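## Task

Rotate the purple-handled stopcock on the side arm of the clamped Schlenk flask to its closed position, with the handle lying crosswise to the side arm. The flask must remain clamped exactly as it is, the stopper must stay seated in the neck, and the stand must not be moved. Breaking any glass means failure.

## Robot and tools

ROBOT. There are two arms, left_arm and right_arm. Each rides on its own carriage on one floor track. The track runs along y at x = 0. left_rail is always the carriage on the +y side and carries left_arm. right_rail carries right_arm. Each arm base sits at x = 0, y = that carriage's position_m, z = 0.04 m, and faces +x. The left gripper has rigid fingers. The right gripper's fingers can fold, so grip with the outer quarter of its pads, near the tips. A right finger pushed tip-first into a surface folds easily.

FRAMES. The scene frame is fixed to the table. The table top is z = 0, +z is up, +x is the direction the arms face, and +y is toward their left. The table edge is at x = 0.17 m. Each gripper's fingers point along its own +z axis and close along its own y axis. end_effector_position is the point between the pads when they are closed; the fingertips reach roughly 9 to 33 mm past it.

execute_actions. Arguments: actions (a list run in order) and cameras (names, [] for none, omitted for all). Each action may hold rows, steps, until and rail commands. rows is 1 to 15 rows, and each row is applied for one control step of 1/30 s. Every row is one flat list of 18 numbers in [-1, 1] covering both arms: left dx, dy, dz, rx, ry, rz, left gripper position, force_limit, speed, then the same nine for the right arm. The six pose numbers are an offset, not a pose. They count from that arm's Hand target as it stood when the action began, in that Hand target's own axes. 1.0 equals 0.6 m of travel or 180 degrees of turn. rx, ry, rz form a single rotation vector. All rows of an action count from the same start, but a new action starts from the new Hand target, so a repeated offset adds again. Six zeros re-command the current Hand target. steps is 1 to 450 (default 15), with at least one per row. After the last row the arm keeps heading to that row's target. Raise offsets gradually across rows, since nothing smooths them. Per step the controller clips the command to 150 mm and 16 degrees from the measured pose.

Gripper numbers are absolute commands. position: +1 is fully open (140 mm), about -0.8 is where the pads touch, and -1 closes until blocked. force_limit runs from -1 (about 14 N) to +1 (about 58 N). speed runs from -1 (about 30 mm/s) to +1 (about 250 mm/s), and faster closing grips harder. To leave a gripper alone, resend its previous three numbers, because 0 is itself a command. object_status: 0 moving, 1 blocked while opening, 2 blocked while closing (a grip), 3 reached the target or the pads met.

Rails. To drive a rail, give it position_m, an absolute place on the track: left_rail -0.8 to 1.5 m, right_rail -1.5 to 0.8 m. Optional fields are speed_m_s (0.01 to 1) and acceleration_factor (0.1 to 1), or {"stop": true}. Then wait with until, for example {"left_rail": {"position_status": ["!=", "moving"]}}. {"all": {"status": "ended"}} is also allowed. Keep the carriages at least 0.78 m apart. position_status can read moving, done, contact_stop, time_out, stopped, stopped_with_arm, stopped_for_other_arm or stopped_for_other_carriage. position_answer reads taken or not_taken. Let a carriage finish before aiming its arm at a scene point.

move. target is one 18-number row or a list of up to 15 rows, laid out as above. Every row is an offset from the same starting Hand targets. speed is the path top speed in m/s, 0.002 to 0.5, default 0.25, and it also caps turning at twice that in rad/s. blend is a corner radius in metres. stop_force is 3 to 40 N and ends an arm's path on contact; it is unreliable when the gripper rotates. zero (with stop_force) re-zeroes the wrist sensor first. blocking=false returns early; after that, use wait or stop before sending anything else. The move: line reports the ending (done, off_target, moving, held, fault) and limits (paced, held).

Other tools. wait takes seconds (0 to 10). stop brakes a running move. zoom_image takes a camera (cam_high, cam_bench_left, cam_bench_mid, cam_bench_right, cam_left_wrist, cam_right_wrist) and a region [x0, y0, x1, y1] in pixels, at most 504 by 504. zero_wrist_force takes arm. finished_scene takes scene (1 or 2) and cannot be undone.

RESULTS. Each result shows per arm: end_effector_position (m), end_effector_quat_wxyz, and velocities in the scene frame. It also shows Joint positions (rail m, then six joints in rad), Joint velocities, joint torques, and Wrist force and torque in gripper axes (with a peak line). Hand target is the base the next offsets count from. Tool commands lists the current gripper commands. position_measured is in counts: 3 is open, 230 is pads touching. You also see rail statuses, MOTOR HOT and fault lines, and camera calibration data for cam_* images.

AVOID. The flask is glass: approach slowly and never strike it, the stopper, the clamp or the stand. Turn the tap handle gently. A stiff tap puts torque on the wrist, and the wrist joints fault at 26.3 N m. An arm stops for 10 s if any outside force reaches about 150 N. Do not let the two arms or carriages touch. Do not drop anything or let anything leave the table. Do not hold stretched poses for long, since motor heat can brake an arm. To ease off a press, command the target back past the gripper.

Each tool is called after "Call:" in YAML: its name, and indented under it one key for each argument.

## Session

Call:
execute_actions:
  actions: []

Scene clock: 0.00 s.
left_arm: end_effector_position=(+0.3456, +0.8387, +0.5800) position_measured=3 object_status=3 end_effector_quat_wxyz=(+0.000, +1.000, +0.000, +0.000) | right_arm: end_effector_position=(+0.3456, -1.1254, +0.5800) position_measured=3 object_status=3 end_effector_quat_wxyz=(+0.000, +1.000, +0.000, +0.000)
Joint positions: left_arm=[0.811 -0.316 -1.725 0.971 -0.816 -1.571 2.826] | right_arm=[-1.153 -0.316 -1.725 0.971 -0.816 -1.571 2.826]
Joint velocities: within noise
Joint torques (N m): no reading
Wrist force (N): no reading
Wrist torque (N m): no reading
Wrist force, peak (N): no reading
Hand target: left_arm +0.3456, +0.8387, +0.5800; +0.000, +1.000, +0.000, +0.000 | right_arm +0.3456, -1.1254, +0.5800; +0.000, +1.000, +0.000, +0.000
Tool commands: left_gripper/position=+1.0 left_gripper/force_limit=+1.0 left_gripper/speed=+1.0 right_gripper/position=+1.0 right_gripper/force_limit=+1.0 right_gripper/speed=+1.0
left_rail: position_m=0.811 position_status=done
right_rail: position_m=-1.153 position_status=done

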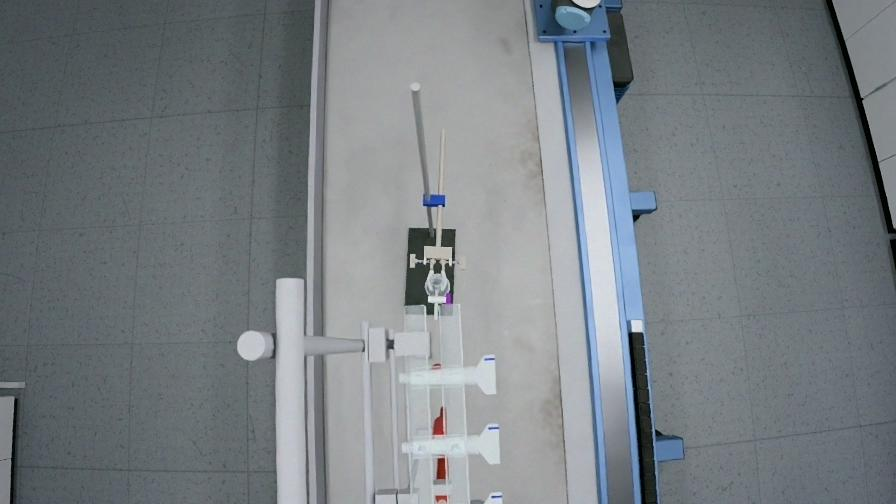

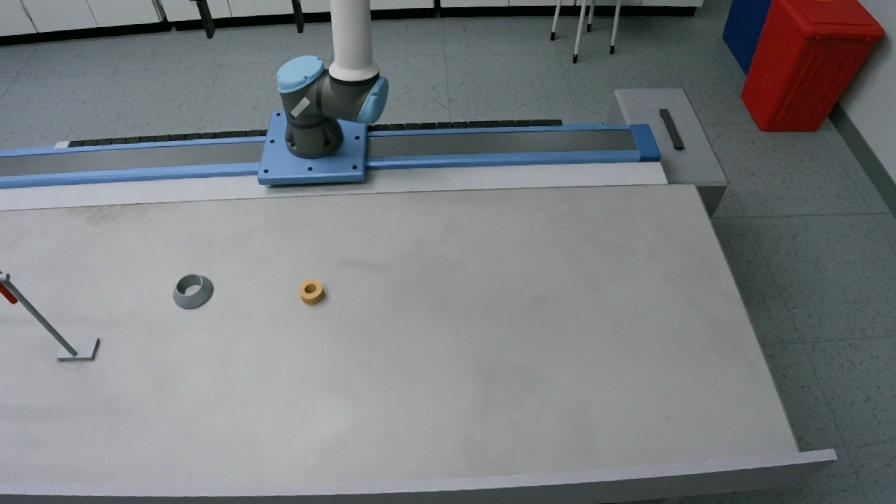

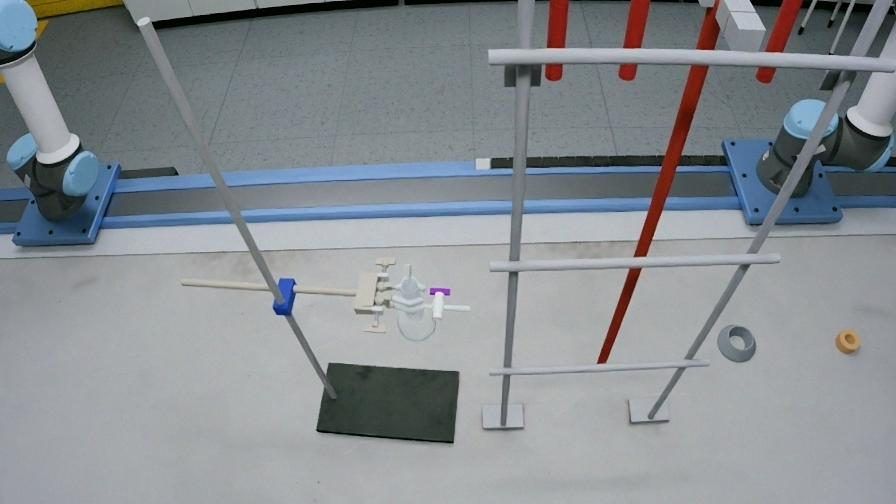

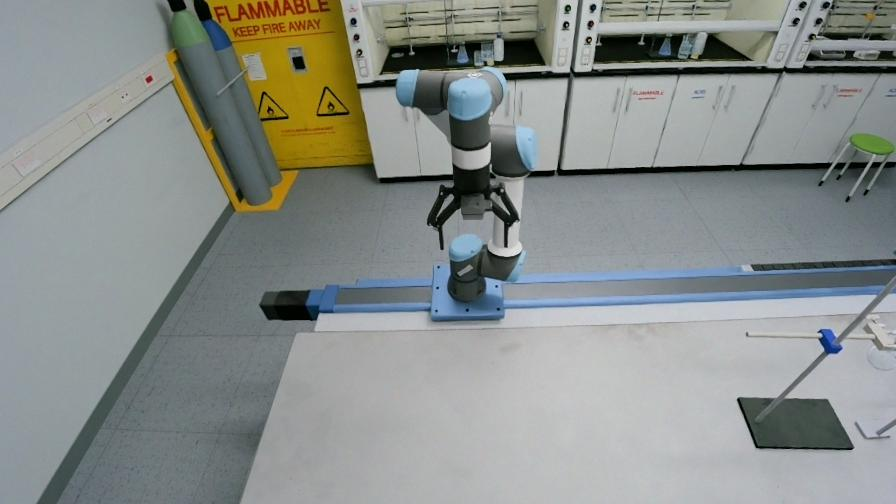

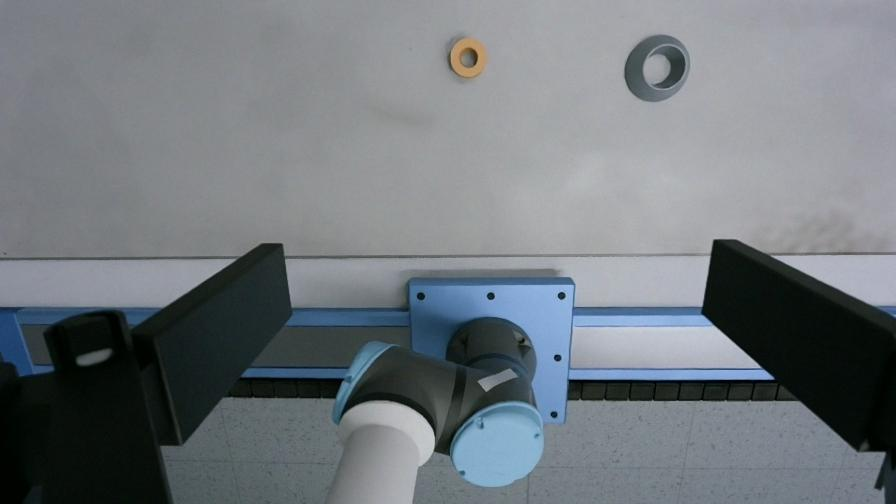

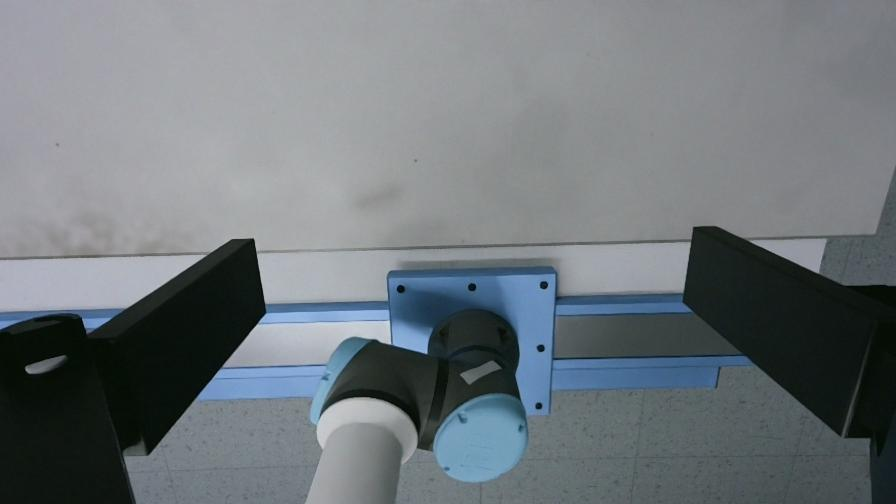

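Call:
zoom_image:
  camera: "cam_bench_mid"
  region: [320, 220, 520, 380]

Call:
zoom_image:
  camera: "cam_high"
  region: [380, 200, 500, 330]

Call:
zoom_image:
  camera: "cam_bench_right"
  region: [726, 260, 896, 460]

Scaled by 2.520.

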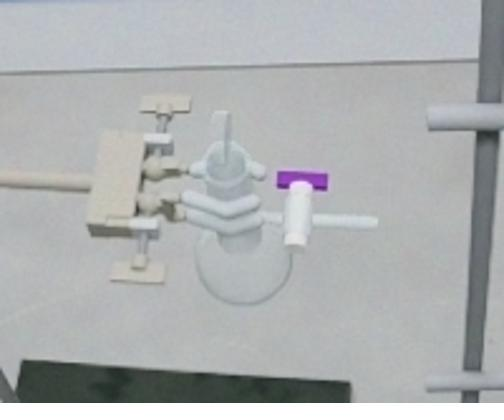

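Scaled by 3.877.

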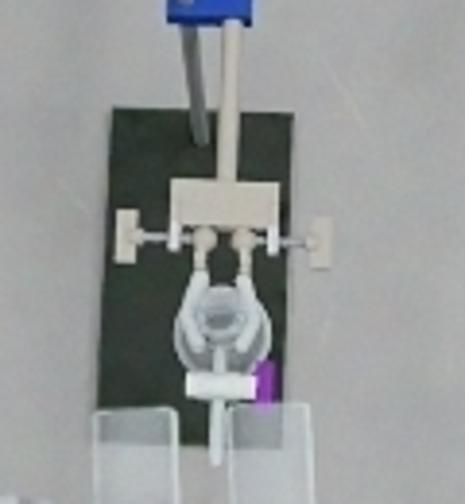

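Scaled by 2.520.

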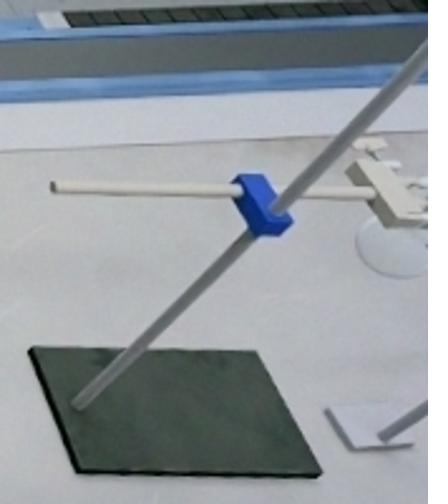

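Call:
execute_actions:
  actions:
    - {"right_rail": {"position_m": -0.48, "speed_m_s": 0.7, "acceleration_factor": 0.6}, "steps": 150, "until": {"right_rail": {"position_status": ["!=", "moving"]}}}
  cameras: []

Call:
move:
  target: [0,0,0,0,0,0,1,1,1, -0.0093,-0.622,0.325,-0.3849,0.3849,-0.3849,-0.2,-1,0]
  speed: 0.35
  cameras: ["cam_high", "cam_bench_mid", "cam_right_wrist"]

Scene clock: 25.30 s.
left_arm: end_effector_position=(+0.3456, +0.8387, +0.5800) position_measured=3 object_status=3 end_effector_quat_wxyz=(+0.000, +1.000, +0.000, +0.000) | right_arm: end_effector_position=(+0.3456, -0.4528, +0.5800) position_measured=3 object_status=3 end_effector_quat_wxyz=(+0.000, +1.000, +0.000, +0.000)
Joint positions: left_arm=[0.811 -0.316 -1.725 0.971 -0.816 -1.571 2.826] | right_arm=[-0.48 -0.316 -1.725 0.971 -0.816 -1.571 2.826]
Joint velocities: within noise
Joint torques (N m): left_arm=[-0.33 -12.74 -18.4 -3.87 0.12 0.16] | right_arm=[0.51 -12.69 -17.91 -3.58 0.2 0.16]
Wrist force (N): left_arm=[-0.1 0.2 0.1] | right_arm=[0.0 0.3 0.0]
Wrist torque (N m): left_arm=[0.06 0.03 0.00] | right_arm=[0.06 0.00 0.00]
Wrist force, peak (N): left_arm=[-0.3 0.4 0.5] | right_arm=[-0.1 2.1 0.0]
Hand target: left_arm +0.3456, +0.8387, +0.5800; +0.000, +1.000, +0.000, +0.000 | right_arm +0.3456, -0.4528, +0.5800; +0.000, +1.000, +0.000, +0.000
Tool commands: left_gripper/position=+1.0 left_gripper/force_limit=+1.0 left_gripper/speed=+1.0 right_gripper/position=+1.0 right_gripper/force_limit=+1.0 right_gripper/speed=+1.0
left_rail: position_m=0.811 position_status=done
right_rail: position_m=-0.480 speed_m_s=0.70 position_status=done
No camera images: "cameras" was empty.

Scene clock: 29.70 s.
left_arm: end_effector_position=(+0.3456, +0.8387, +0.5800) position_measured=3 object_status=3 end_effector_quat_wxyz=(+0.000, +1.000, +0.000, +0.000) | right_arm: end_effector_position=(+0.3400, -0.0795, +0.3850) position_measured=154 object_status=3 end_effector_quat_wxyz=(+0.500, +0.500, +0.500, +0.500)
Joint positions: left_arm=[0.811 -0.316 -1.725 0.971 -0.816 -1.571 2.826] | right_arm=[-0.48 1.16 -1.219 2.156 -4.078 -2.731 1.571]
Joint velocities: within noise
Joint torques (N m): left_arm=[0.67 -13.57 -16.06 -4.5 0.11 0.19] | right_arm=[-9.76 -21.92 -22 -2.21 1.77 -1.89]
Wrist force (N): left_arm=[-0.1 0.3 0.4] | right_arm=[0.5 0.6 1.5]
Wrist torque (N m): left_arm=[0.07 0.03 0.00] | right_arm=[0.29 -0.07 0.07]
Wrist force, peak (N): left_arm=[-0.1 0.1 0.7] | right_arm=[2.0 -0.2 1.0]
Hand target: left_arm +0.3456, +0.8387, +0.5800; +0.000, +1.000, +0.000, +0.000 | right_arm +0.3400, -0.0795, +0.3850; +0.500, +0.500, +0.500, +0.500
Off the commanded pose: left_arm 0.000 m, 0 deg | right_arm 0.000 m, 0 deg.
left_rail: position_m=0.811 position_status=done
right_rail: position_m=-0.480 speed_m_s=0.70 position_status=done
move: done
camera_calibration:
cam_right_wrist: T_world_to_cam=[[-0.00927424, -0.0312922, 0.999467, -0.372238], [-0.313339, -0.949081, -0.0326222, 0.055837], [0.949596, -0.313474, -0.00100306, -0.202689], [0, 0, 0, 1]] pos_world=[0.206517, -0.0221923, 0.373658]
Images, in order (width x height): cam_high 896x504, cam_bench_mid 896x504, cam_right_wrist 896x504.

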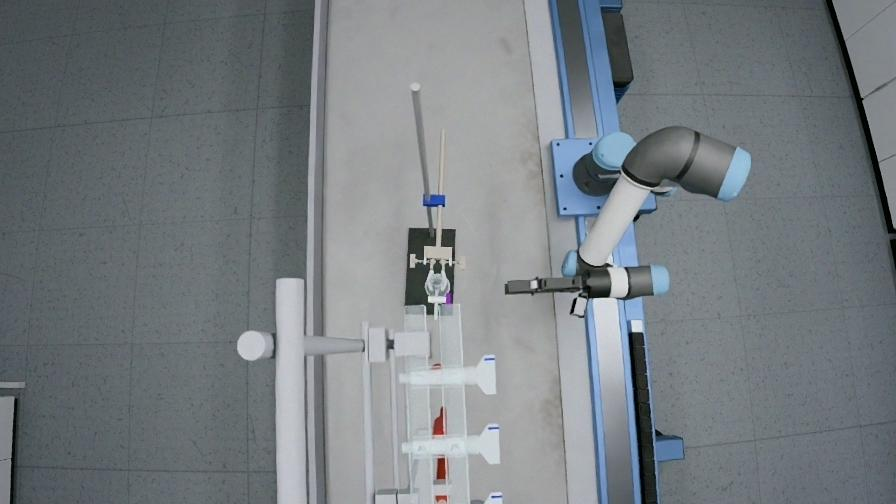

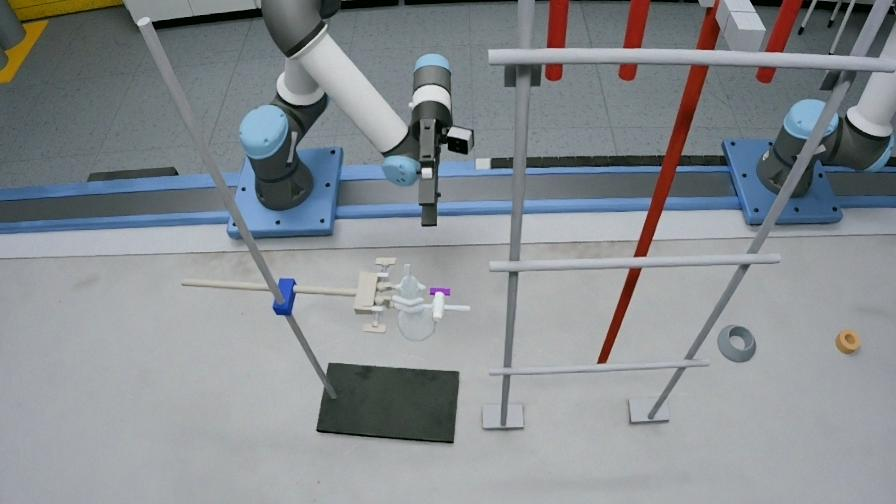

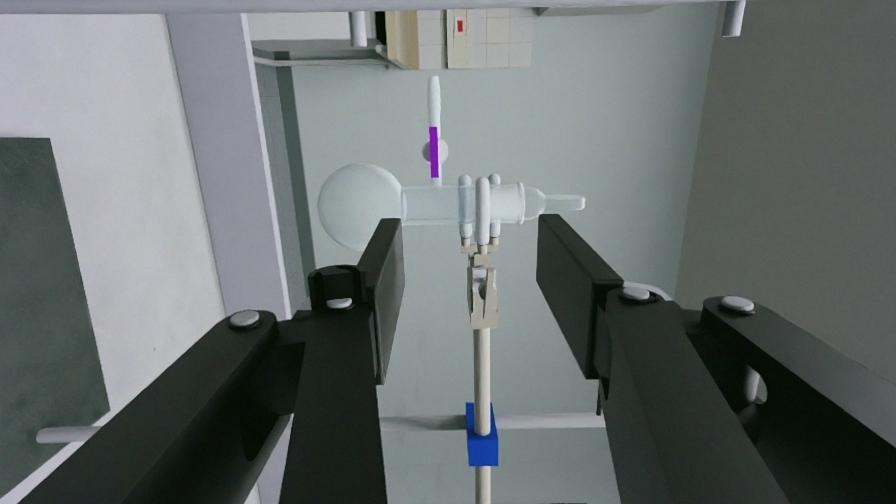

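Call:
zoom_image:
  camera: "cam_right_wrist"
  region: [330, 60, 600, 260]

Call:
zoom_image:
  camera: "cam_high"
  region: [400, 240, 600, 340]

Call:
zoom_image:
  camera: "cam_bench_mid"
  region: [360, 180, 500, 340]

Scaled by 1.867.

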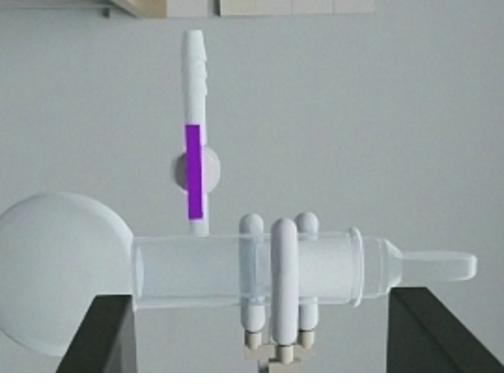

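Scaled by 2.520.

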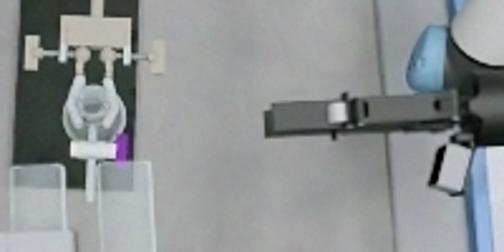

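Scaled by 3.150.

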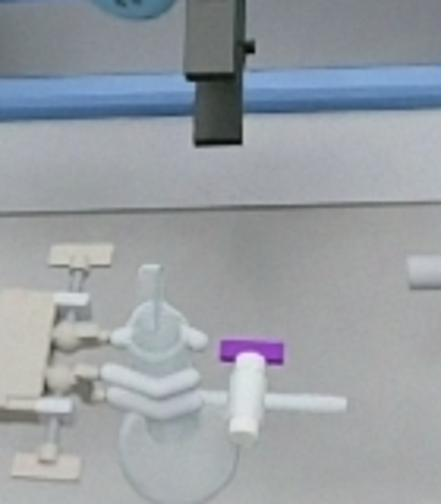

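Call:
move:
  target: [0,0,0,0,0,0,1,1,1, 0.0427,-0.0233,0.1667,0,0,0,-0.44,-1,0]
  speed: 0.2
  cameras: ["cam_high", "cam_bench_mid", "cam_right_wrist"]

Call:
zoom_image:
  camera: "cam_right_wrist"
  region: [310, 60, 630, 400]

Call:
zoom_image:
  camera: "cam_high"
  region: [420, 260, 540, 330]

Call:
zoom_image:
  camera: "cam_bench_mid"
  region: [380, 220, 500, 340]

Scene clock: 37.00 s.
left_arm: end_effector_position=(+0.3456, +0.8387, +0.5800) position_measured=3 object_status=3 end_effector_quat_wxyz=(+0.000, +1.000, +0.000, +0.000) | right_arm: end_effector_position=(+0.4399, -0.0540, +0.3710) position_measured=185 object_status=3 end_effector_quat_wxyz=(+0.500, +0.500, +0.500, +0.500)
Joint positions: left_arm=[0.811 -0.316 -1.725 0.971 -0.816 -1.571 2.826] | right_arm=[-0.48 0.973 -1.114 2.036 -4.064 -2.544 1.571]
Joint velocities: within noise
Joint torques (N m): left_arm=[-0.51 -13.23 -14.06 -4.55 0.05 0.19] | right_arm=[-8.94 -26.33 -23.47 -0.13 1.73 -1.77]
Wrist force (N): left_arm=[0.1 -0.1 0.3] | right_arm=[0.4 0.2 1.2]
Wrist torque (N m): left_arm=[-0.01 -0.02 0.00] | right_arm=[0.21 -0.04 0.09]
Wrist force, peak (N): left_arm=[0.1 0.1 0.6] | right_arm=[0.7 0.0 3.0]
Hand target: left_arm +0.3456, +0.8387, +0.5800; +0.000, +1.000, +0.000, +0.000 | right_arm +0.4400, -0.0539, +0.3710; +0.500, +0.500, +0.500, +0.500
Off the commanded pose: left_arm 0.000 m, 0 deg | right_arm 0.000 m, 0 deg.
left_rail: position_m=0.811 position_status=done
right_rail: position_m=-0.480 speed_m_s=0.70 position_status=done
move: done
camera_calibration:
cam_right_wrist: T_world_to_cam=[[-0.00942648, -0.031275, 0.999466, -0.356482], [-0.313296, -0.949094, -0.0326536, 0.110938], [0.949609, -0.313437, -0.000851728, -0.28959], [0, 0, 0, 1]] pos_world=[0.306393, 0.00337305, 0.359668]
Images, in order (width x height): cam_high 896x504, cam_bench_mid 896x504, cam_right_wrist 896x504.

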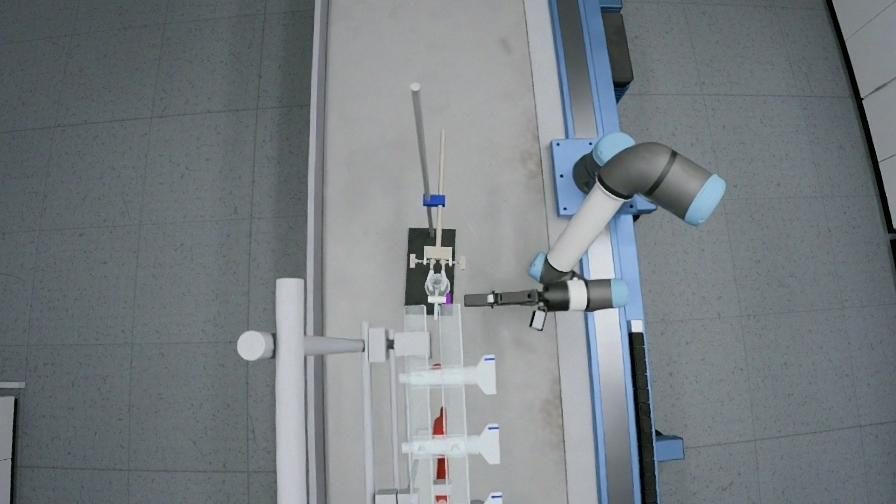

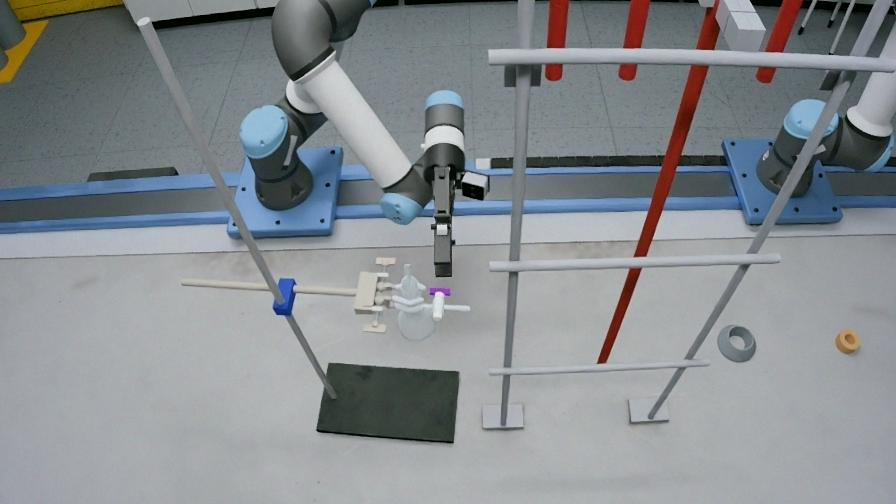

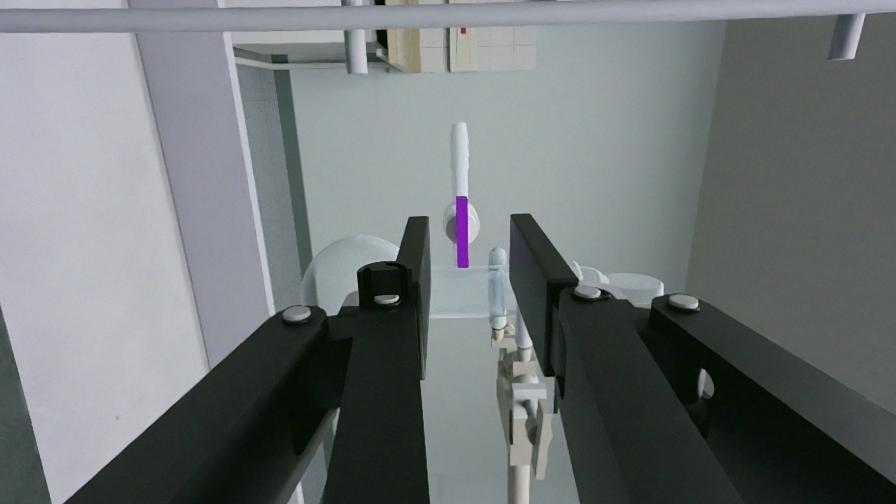

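Scaled by 1.482.

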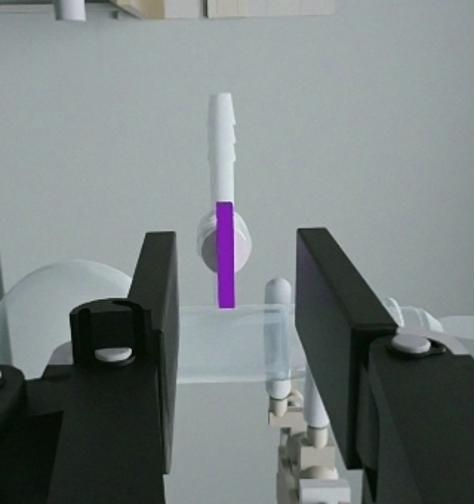

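Scaled by 4.200.

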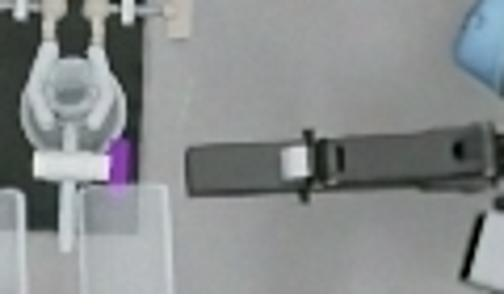

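Scaled by 4.200.

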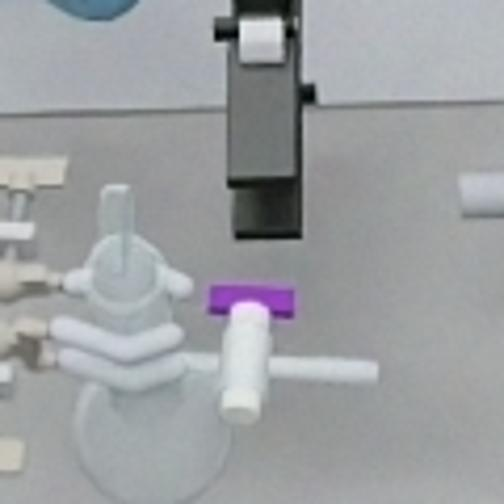

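Call:
zoom_image:
  camera: "cam_right_wrist"
  region: [400, 180, 560, 300]

Call:
zoom_image:
  camera: "cam_right_wrist"
  region: [400, 270, 570, 390]

Call:
zoom_image:
  camera: "cam_high"
  region: [430, 280, 500, 320]

Scaled by 3.150.

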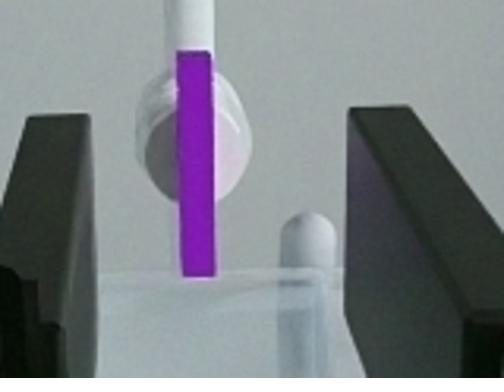

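Scaled by 2.965.

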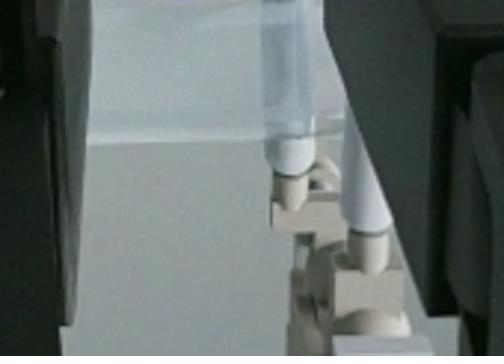

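Scaled by 7.200.

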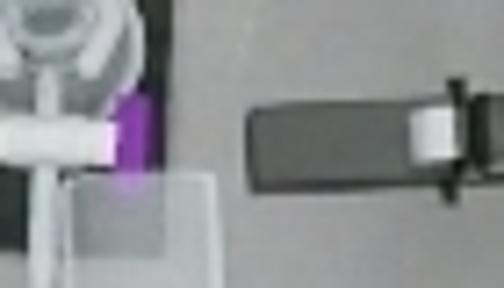

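Call:
move:
  target: [0,0,0,0,0,0,1,1,1, -0.0075,-0.002,0.0583,0,0,0,-0.44,-1,0]
  speed: 0.06
  stop_force: 5
  cameras: ["cam_high", "cam_bench_mid", "cam_right_wrist"]

Call:
zoom_image:
  camera: "cam_right_wrist"
  region: [400, 180, 560, 300]

Call:
zoom_image:
  camera: "cam_right_wrist"
  region: [400, 250, 570, 390]

Call:
zoom_image:
  camera: "cam_high"
  region: [430, 280, 500, 320]

Call:
zoom_image:
  camera: "cam_bench_mid"
  region: [400, 240, 480, 320]

Scene clock: 48.07 s.
left_arm: end_effector_position=(+0.3456, +0.8387, +0.5800) position_measured=3 object_status=3 end_effector_quat_wxyz=(+0.000, +1.000, +0.000, +0.000) | right_arm: end_effector_position=(+0.4750, -0.0584, +0.3698) position_measured=185 object_status=3 end_effector_quat_wxyz=(+0.500, +0.500, +0.500, +0.500)
Joint positions: left_arm=[0.811 -0.316 -1.725 0.971 -0.816 -1.571 2.826] | right_arm=[-0.48 0.901 -1.099 2.014 -4.057 -2.472 1.571]
Joint velocities: within noise
Joint torques (N m): left_arm=[0.15 -13.77 -12.32 -4.49 0.18 0.18] | right_arm=[-9.01 -27.63 -21.79 -0.56 1.64 -1.61]
Wrist force (N): left_arm=[0.0 0.4 0.4] | right_arm=[0.3 0.3 1.0]
Wrist torque (N m): left_arm=[0.07 -0.01 0.00] | right_arm=[0.20 -0.03 0.09]
Wrist force, peak (N): left_arm=[-0.2 0.2 0.6] | right_arm=[0.4 0.4 1.7]
Hand target: left_arm +0.3456, +0.8387, +0.5800; +0.000, +1.000, +0.000, +0.000 | right_arm +0.4750, -0.0584, +0.3698; +0.500, +0.500, +0.500, +0.500
Off the commanded pose: left_arm 0.000 m, 0 deg | right_arm 0.000 m, 0 deg.
left_rail: position_m=0.811 position_status=done
right_rail: position_m=-0.480 speed_m_s=0.70 position_status=done
move: done
camera_calibration:
cam_right_wrist: T_world_to_cam=[[-0.00942939, -0.0312715, 0.999466, -0.355075], [-0.313307, -0.94909, -0.0326512, 0.117666], [0.949605, -0.313448, -0.000848247, -0.324348], [0, 0, 0, 1]] pos_world=[0.34152, -0.00109429, 0.358452]
Images, in order (width x height): cam_high 896x504, cam_bench_mid 896x504, cam_right_wrist 896x504.

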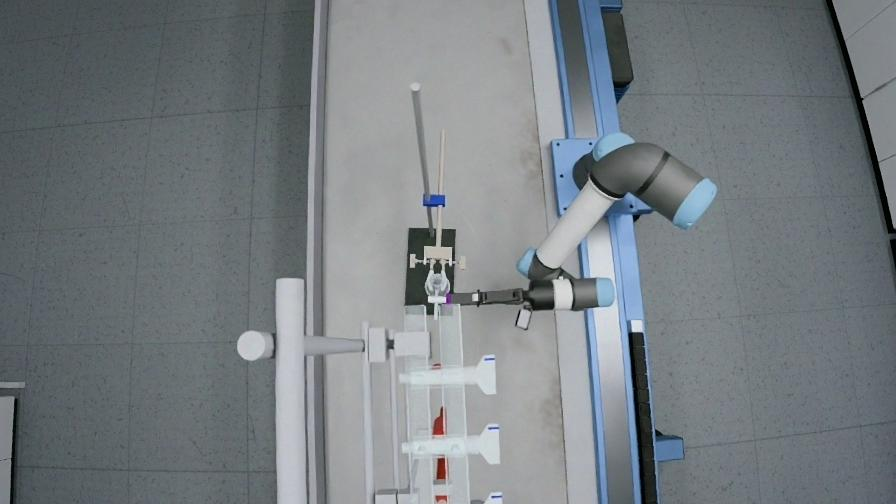

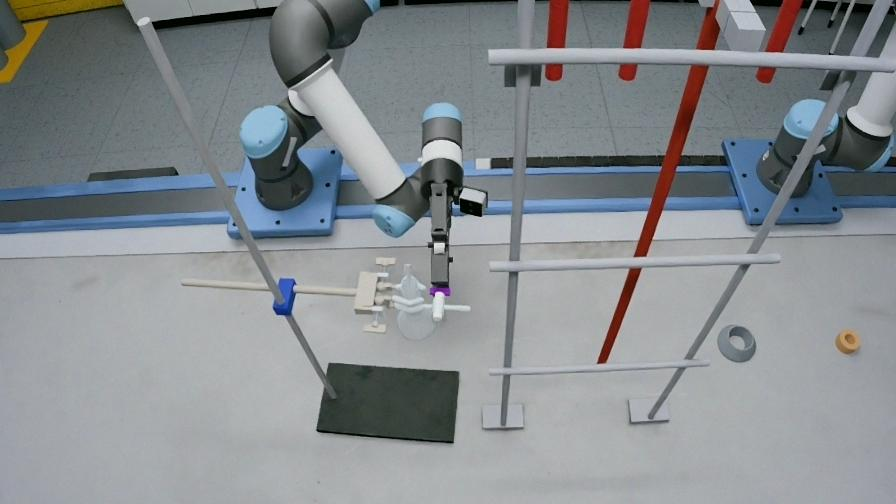

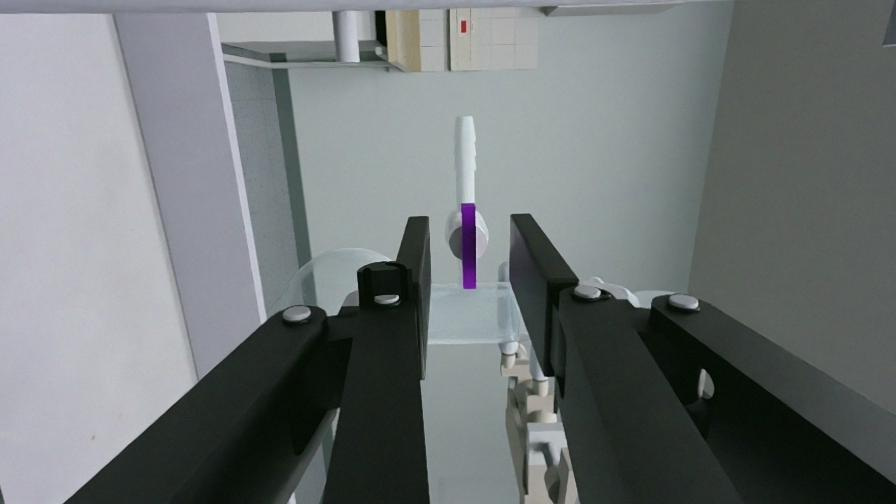

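Scaled by 3.150.

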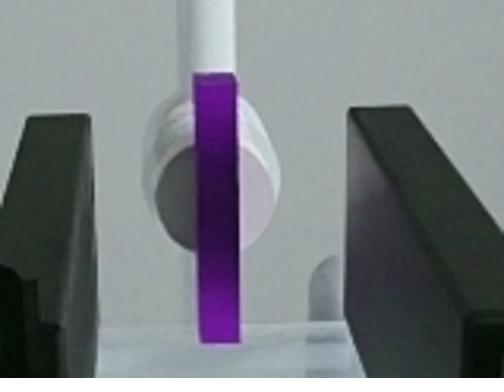

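Scaled by 2.965.

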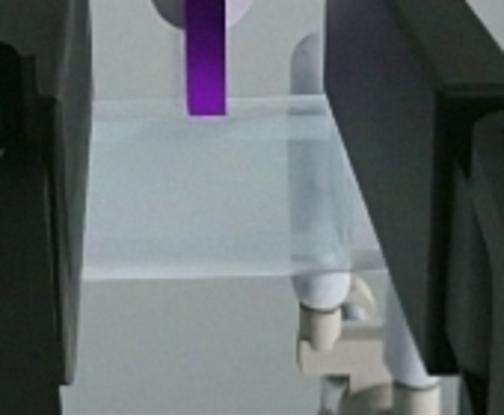

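Scaled by 7.200.

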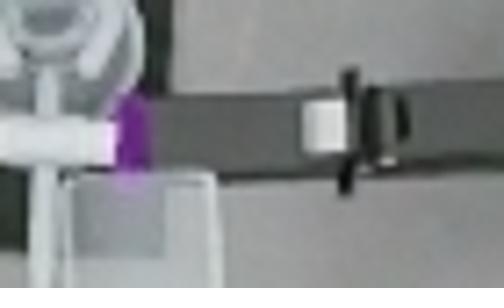

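Scaled by 6.300.

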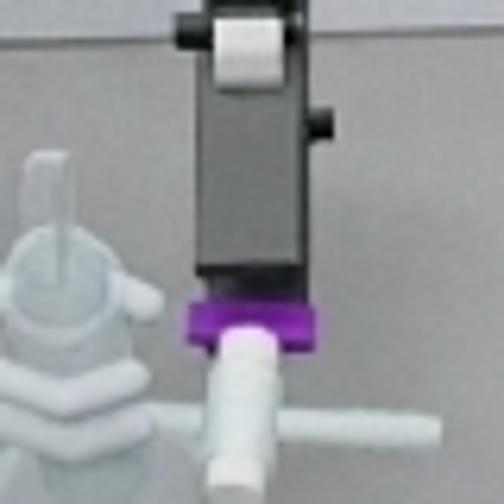

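Call:
move:
  target: [0,0,0,0,0,0,1,1,1, -0.0008,-0.0005,0.0142,0,0,0,-0.44,-1,0]
  speed: 0.03
  stop_force: 4
  cameras: ["cam_right_wrist"]

Call:
execute_actions:
  actions:
    - {"rows": [[0,0,0,0,0,0,1,1,1, 0,0,0,0,0,0,-0.68,-1,-0.6]], "steps": 20}
  cameras: ["cam_right_wrist", "cam_bench_mid", "cam_high"]

Call:
zoom_image:
  camera: "cam_right_wrist"
  region: [400, 180, 560, 300]

Call:
zoom_image:
  camera: "cam_bench_mid"
  region: [400, 240, 480, 320]

Call:
zoom_image:
  camera: "cam_high"
  region: [430, 280, 500, 320]

Scene clock: 57.07 s.
left_arm: end_effector_position=(+0.3456, +0.8387, +0.5800) position_measured=3 object_status=3 end_effector_quat_wxyz=(+0.000, +1.000, +0.000, +0.000) | right_arm: end_effector_position=(+0.4835, -0.0589, +0.3695) position_measured=185 object_status=3 end_effector_quat_wxyz=(+0.500, +0.500, +0.500, +0.500)
Joint positions: left_arm=[0.811 -0.316 -1.725 0.971 -0.816 -1.571 2.826] | right_arm=[-0.48 0.885 -1.094 2.006 -4.054 -2.456 1.571]
Joint velocities: within noise
Joint torques (N m): left_arm=[-0.05 -14.07 -12.14 -4.52 0.24 0.18] | right_arm=[-8.81 -27.48 -22.56 -0.47 1.61 -1.63]
Wrist force (N): left_arm=[-0.3 0.1 0.3] | right_arm=[0.1 0.2 1.1]
Wrist torque (N m): left_arm=[0.02 0.06 0.00] | right_arm=[0.18 0.01 0.10]
Wrist force, peak (N): left_arm=[0.1 0.4 0.6] | right_arm=[0.7 0.6 1.5]
Hand target: left_arm +0.3456, +0.8387, +0.5800; +0.000, +1.000, +0.000, +0.000 | right_arm +0.4835, -0.0589, +0.3695; +0.500, +0.500, +0.500, +0.500
Off the commanded pose: left_arm 0.000 m, 0 deg | right_arm 0.000 m, 0 deg.
left_rail: position_m=0.811 position_status=done
right_rail: position_m=-0.480 speed_m_s=0.70 position_status=done
move: done
camera_calibration:
cam_right_wrist: T_world_to_cam=[[-0.00942916, -0.0312711, 0.999466, -0.35471], [-0.313307, -0.94909, -0.0326508, 0.11987], [0.949605, -0.313448, -0.000848324, -0.33259], [0, 0, 0, 1]] pos_world=[0.35004, -0.00157427, 0.358152]
Images, in order (width x height): cam_right_wrist 896x504.

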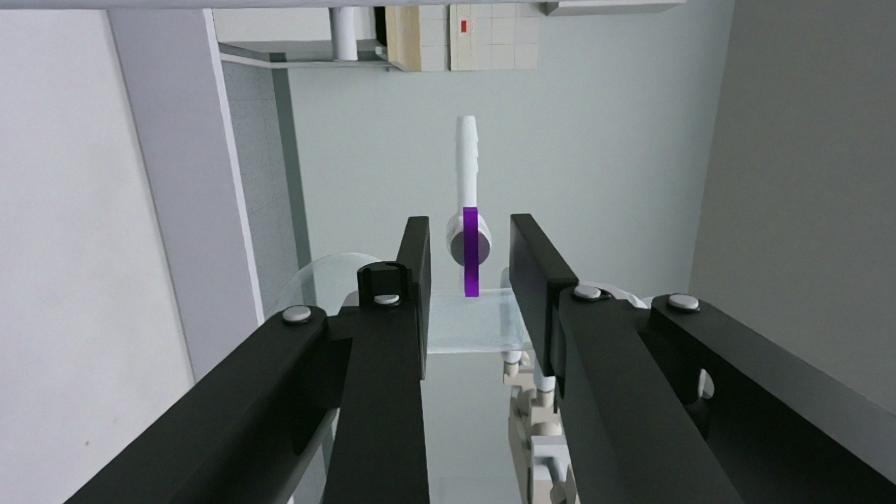

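Scene clock: 57.93 s.
left_arm: end_effector_position=(+0.3456, +0.8387, +0.5800) position_measured=3 object_status=3 end_effector_quat_wxyz=(+0.000, +1.000, +0.000, +0.000) | right_arm: end_effector_position=(+0.4835, -0.0589, +0.3695) position_measured=214 object_status=3 end_effector_quat_wxyz=(+0.500, +0.500, +0.500, +0.500)
Joint positions: left_arm=[0.811 -0.316 -1.725 0.971 -0.816 -1.571 2.826] | right_arm=[-0.48 0.885 -1.094 2.006 -4.054 -2.456 1.571]
Joint velocities: within noise
Joint torques (N m): left_arm=[0.89 -14.36 -12.38 -4.61 0.23 0.13] | right_arm=[-9.48 -28.53 -21 -0.6 1.77 -1.64]
Wrist force (N): left_arm=[-0.1 0.5 0.4] | right_arm=[0.5 0.4 1.1]
Wrist torque (N m): left_arm=[0.11 0.03 0.00] | right_arm=[0.22 -0.07 0.09]
Wrist force, peak (N): left_arm=[-0.2 0.2 0.6] | right_arm=[0.6 0.5 1.2]
Hand target: left_arm +0.3456, +0.8387, +0.5800; +0.000, +1.000, +0.000, +0.000 | right_arm +0.4835, -0.0589, +0.3695; +0.500, +0.500, +0.500, +0.500
Off the commanded pose: left_arm 0.000 m, 0 deg | right_arm 0.000 m, 0 deg.
left_rail: position_m=0.811 position_status=done
right_rail: position_m=-0.480 speed_m_s=0.70 position_status=done
camera_calibration:
cam_right_wrist: T_world_to_cam=[[-0.00942929, -0.0312713, 0.999466, -0.35471], [-0.313307, -0.94909, -0.0326509, 0.11987], [0.949605, -0.313448, -0.000848257, -0.33259], [0, 0, 0, 1]] pos_world=[0.35004, -0.00157445, 0.358152]
Images, in order (width x height): cam_high 896x504, cam_bench_mid 896x504, cam_right_wrist 896x504.

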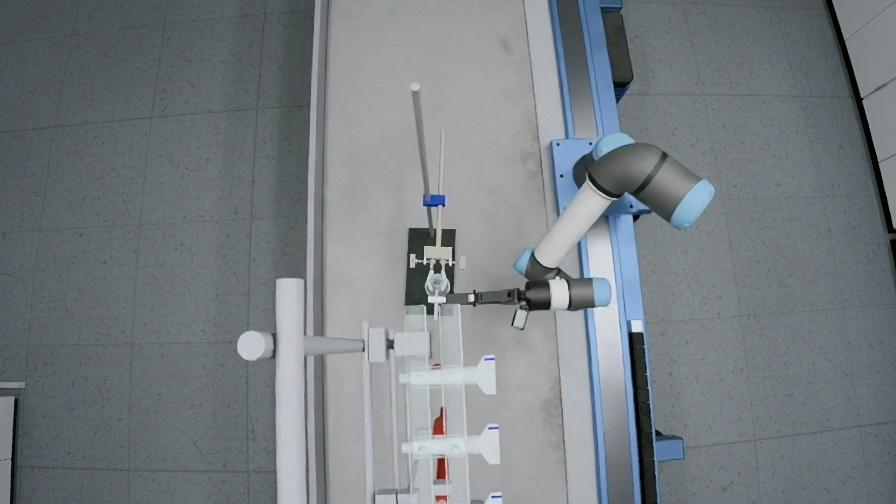

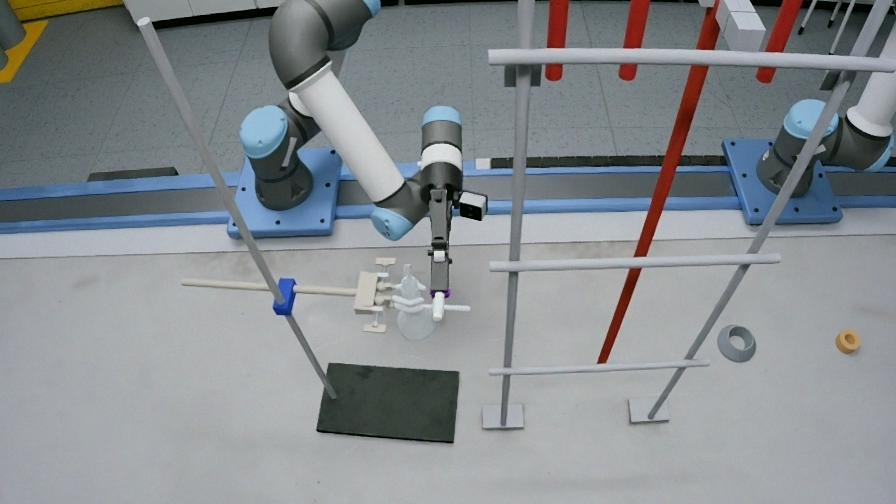

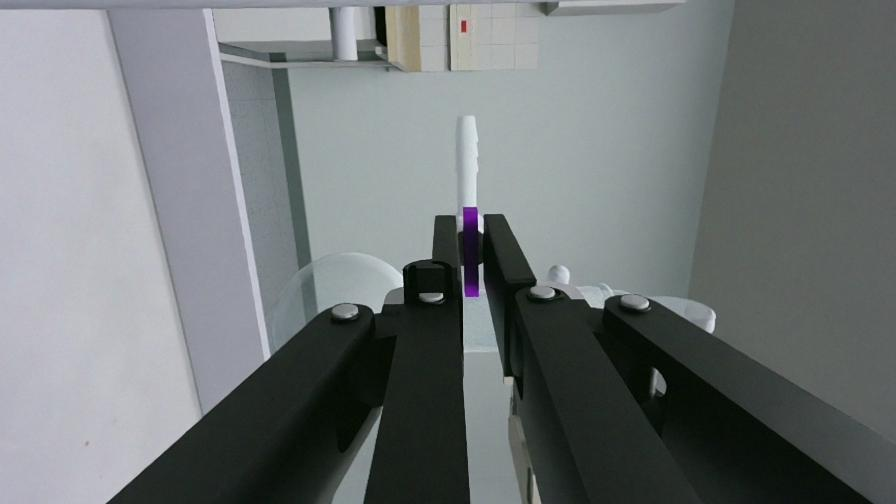

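Scaled by 3.150.

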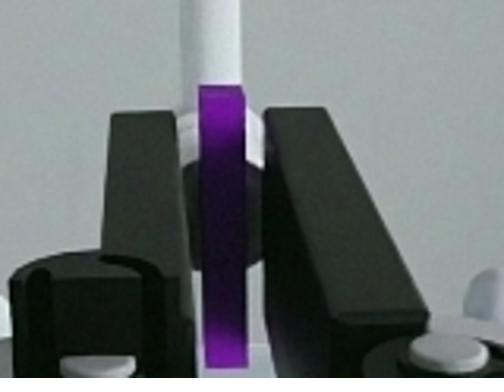

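Scaled by 6.300.

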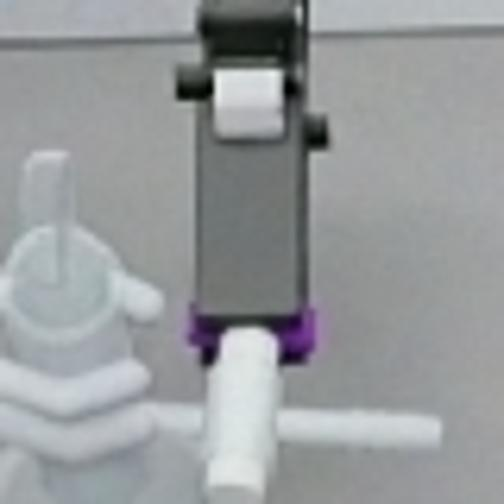

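Scaled by 7.200.

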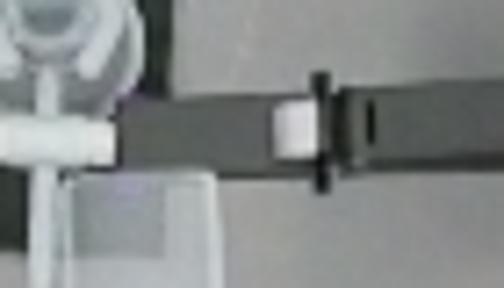

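Call:
execute_actions:
  actions:
    - {"rows": [[0,0,0,0,0,0,1,1,1, 0,0.0003,-0.0012,0,0,0,-0.68,-1,-0.6],[0,0,0,0,0,0,1,1,1, 0,0.0005,-0.0025,0,0,0,-0.68,-1,-0.6]], "steps": 10}
    - {"rows": [[0,0,0,0,0,0,1,1,1, 0,0,0,0,0,0,-1,-1,-1]], "steps": 30}
  cameras: ["cam_right_wrist", "cam_bench_mid"]

Call:
zoom_image:
  camera: "cam_right_wrist"
  region: [400, 180, 560, 300]

Scene clock: 60.87 s.
left_arm: end_effector_position=(+0.3456, +0.8387, +0.5800) position_measured=3 object_status=3 end_effector_quat_wxyz=(+0.000, +1.000, +0.000, +0.000) | right_arm: end_effector_position=(+0.4820, -0.0589, +0.3698) position_measured=223 object_status=2 end_effector_quat_wxyz=(+0.500, +0.500, +0.500, +0.500)
Joint positions: left_arm=[0.811 -0.316 -1.725 0.971 -0.816 -1.571 2.826] | right_arm=[-0.48 0.888 -1.095 2.008 -4.054 -2.458 1.571]
Joint velocities: within noise
Joint torques (N m): left_arm=[0.9 -14.14 -12.57 -4.58 0.19 0.13] | right_arm=[9.42 -43.68 -12.6 -2.4 -1.19 -1.78]
Wrist force (N): left_arm=[-0.2 -0.1 0.4] | right_arm=[0.4 -0.6 0.8]
Wrist torque (N m): left_arm=[-0.03 0.04 0.00] | right_arm=[0.23 -0.13 0.14]
Wrist force, peak (N): left_arm=[-0.2 0.2 0.5] | right_arm=[0.5 -0.3 1.3]
Hand target: left_arm +0.3456, +0.8387, +0.5800; +0.000, +1.000, +0.000, +0.000 | right_arm +0.4820, -0.0589, +0.3698; +0.500, +0.500, +0.500, +0.500
Off the commanded pose: left_arm 0.000 m, 0 deg | right_arm 0.000 m, 0 deg.
left_rail: position_m=0.811 position_status=done
right_rail: position_m=-0.480 speed_m_s=0.70 position_status=done
camera_calibration:
cam_right_wrist: T_world_to_cam=[[-0.00941561, -0.0312544, 0.999467, -0.355022], [-0.313308, -0.949091, -0.0326307, 0.1194], [0.949605, -0.313449, -0.000856004, -0.331161], [0, 0, 0, 1]] pos_world=[0.348538, -0.00157673, 0.358446]
Images, in order (width x height): cam_bench_mid 896x504, cam_right_wrist 896x504.

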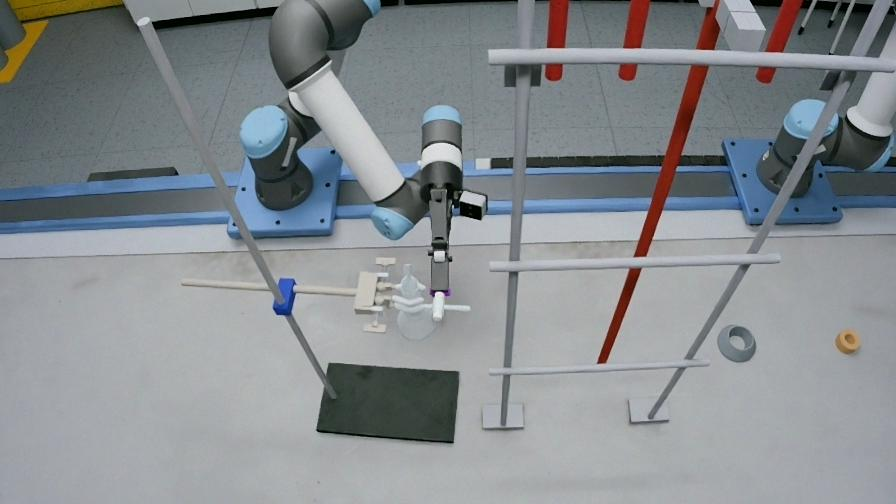

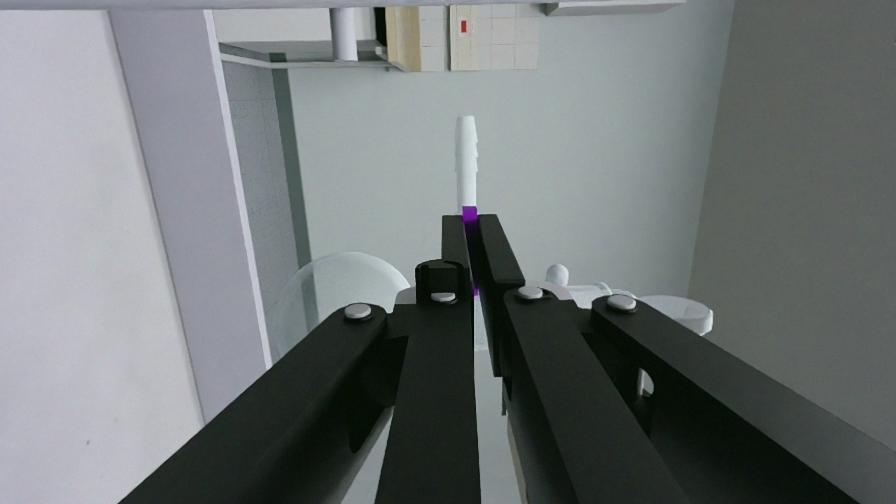

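Scaled by 3.150.

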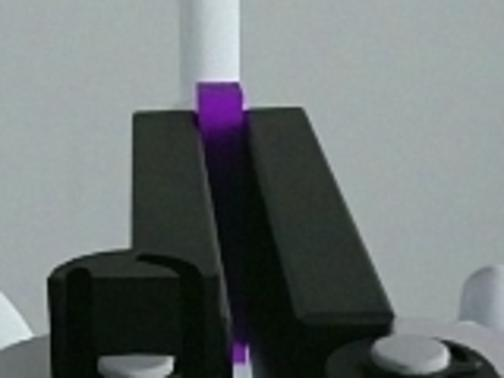

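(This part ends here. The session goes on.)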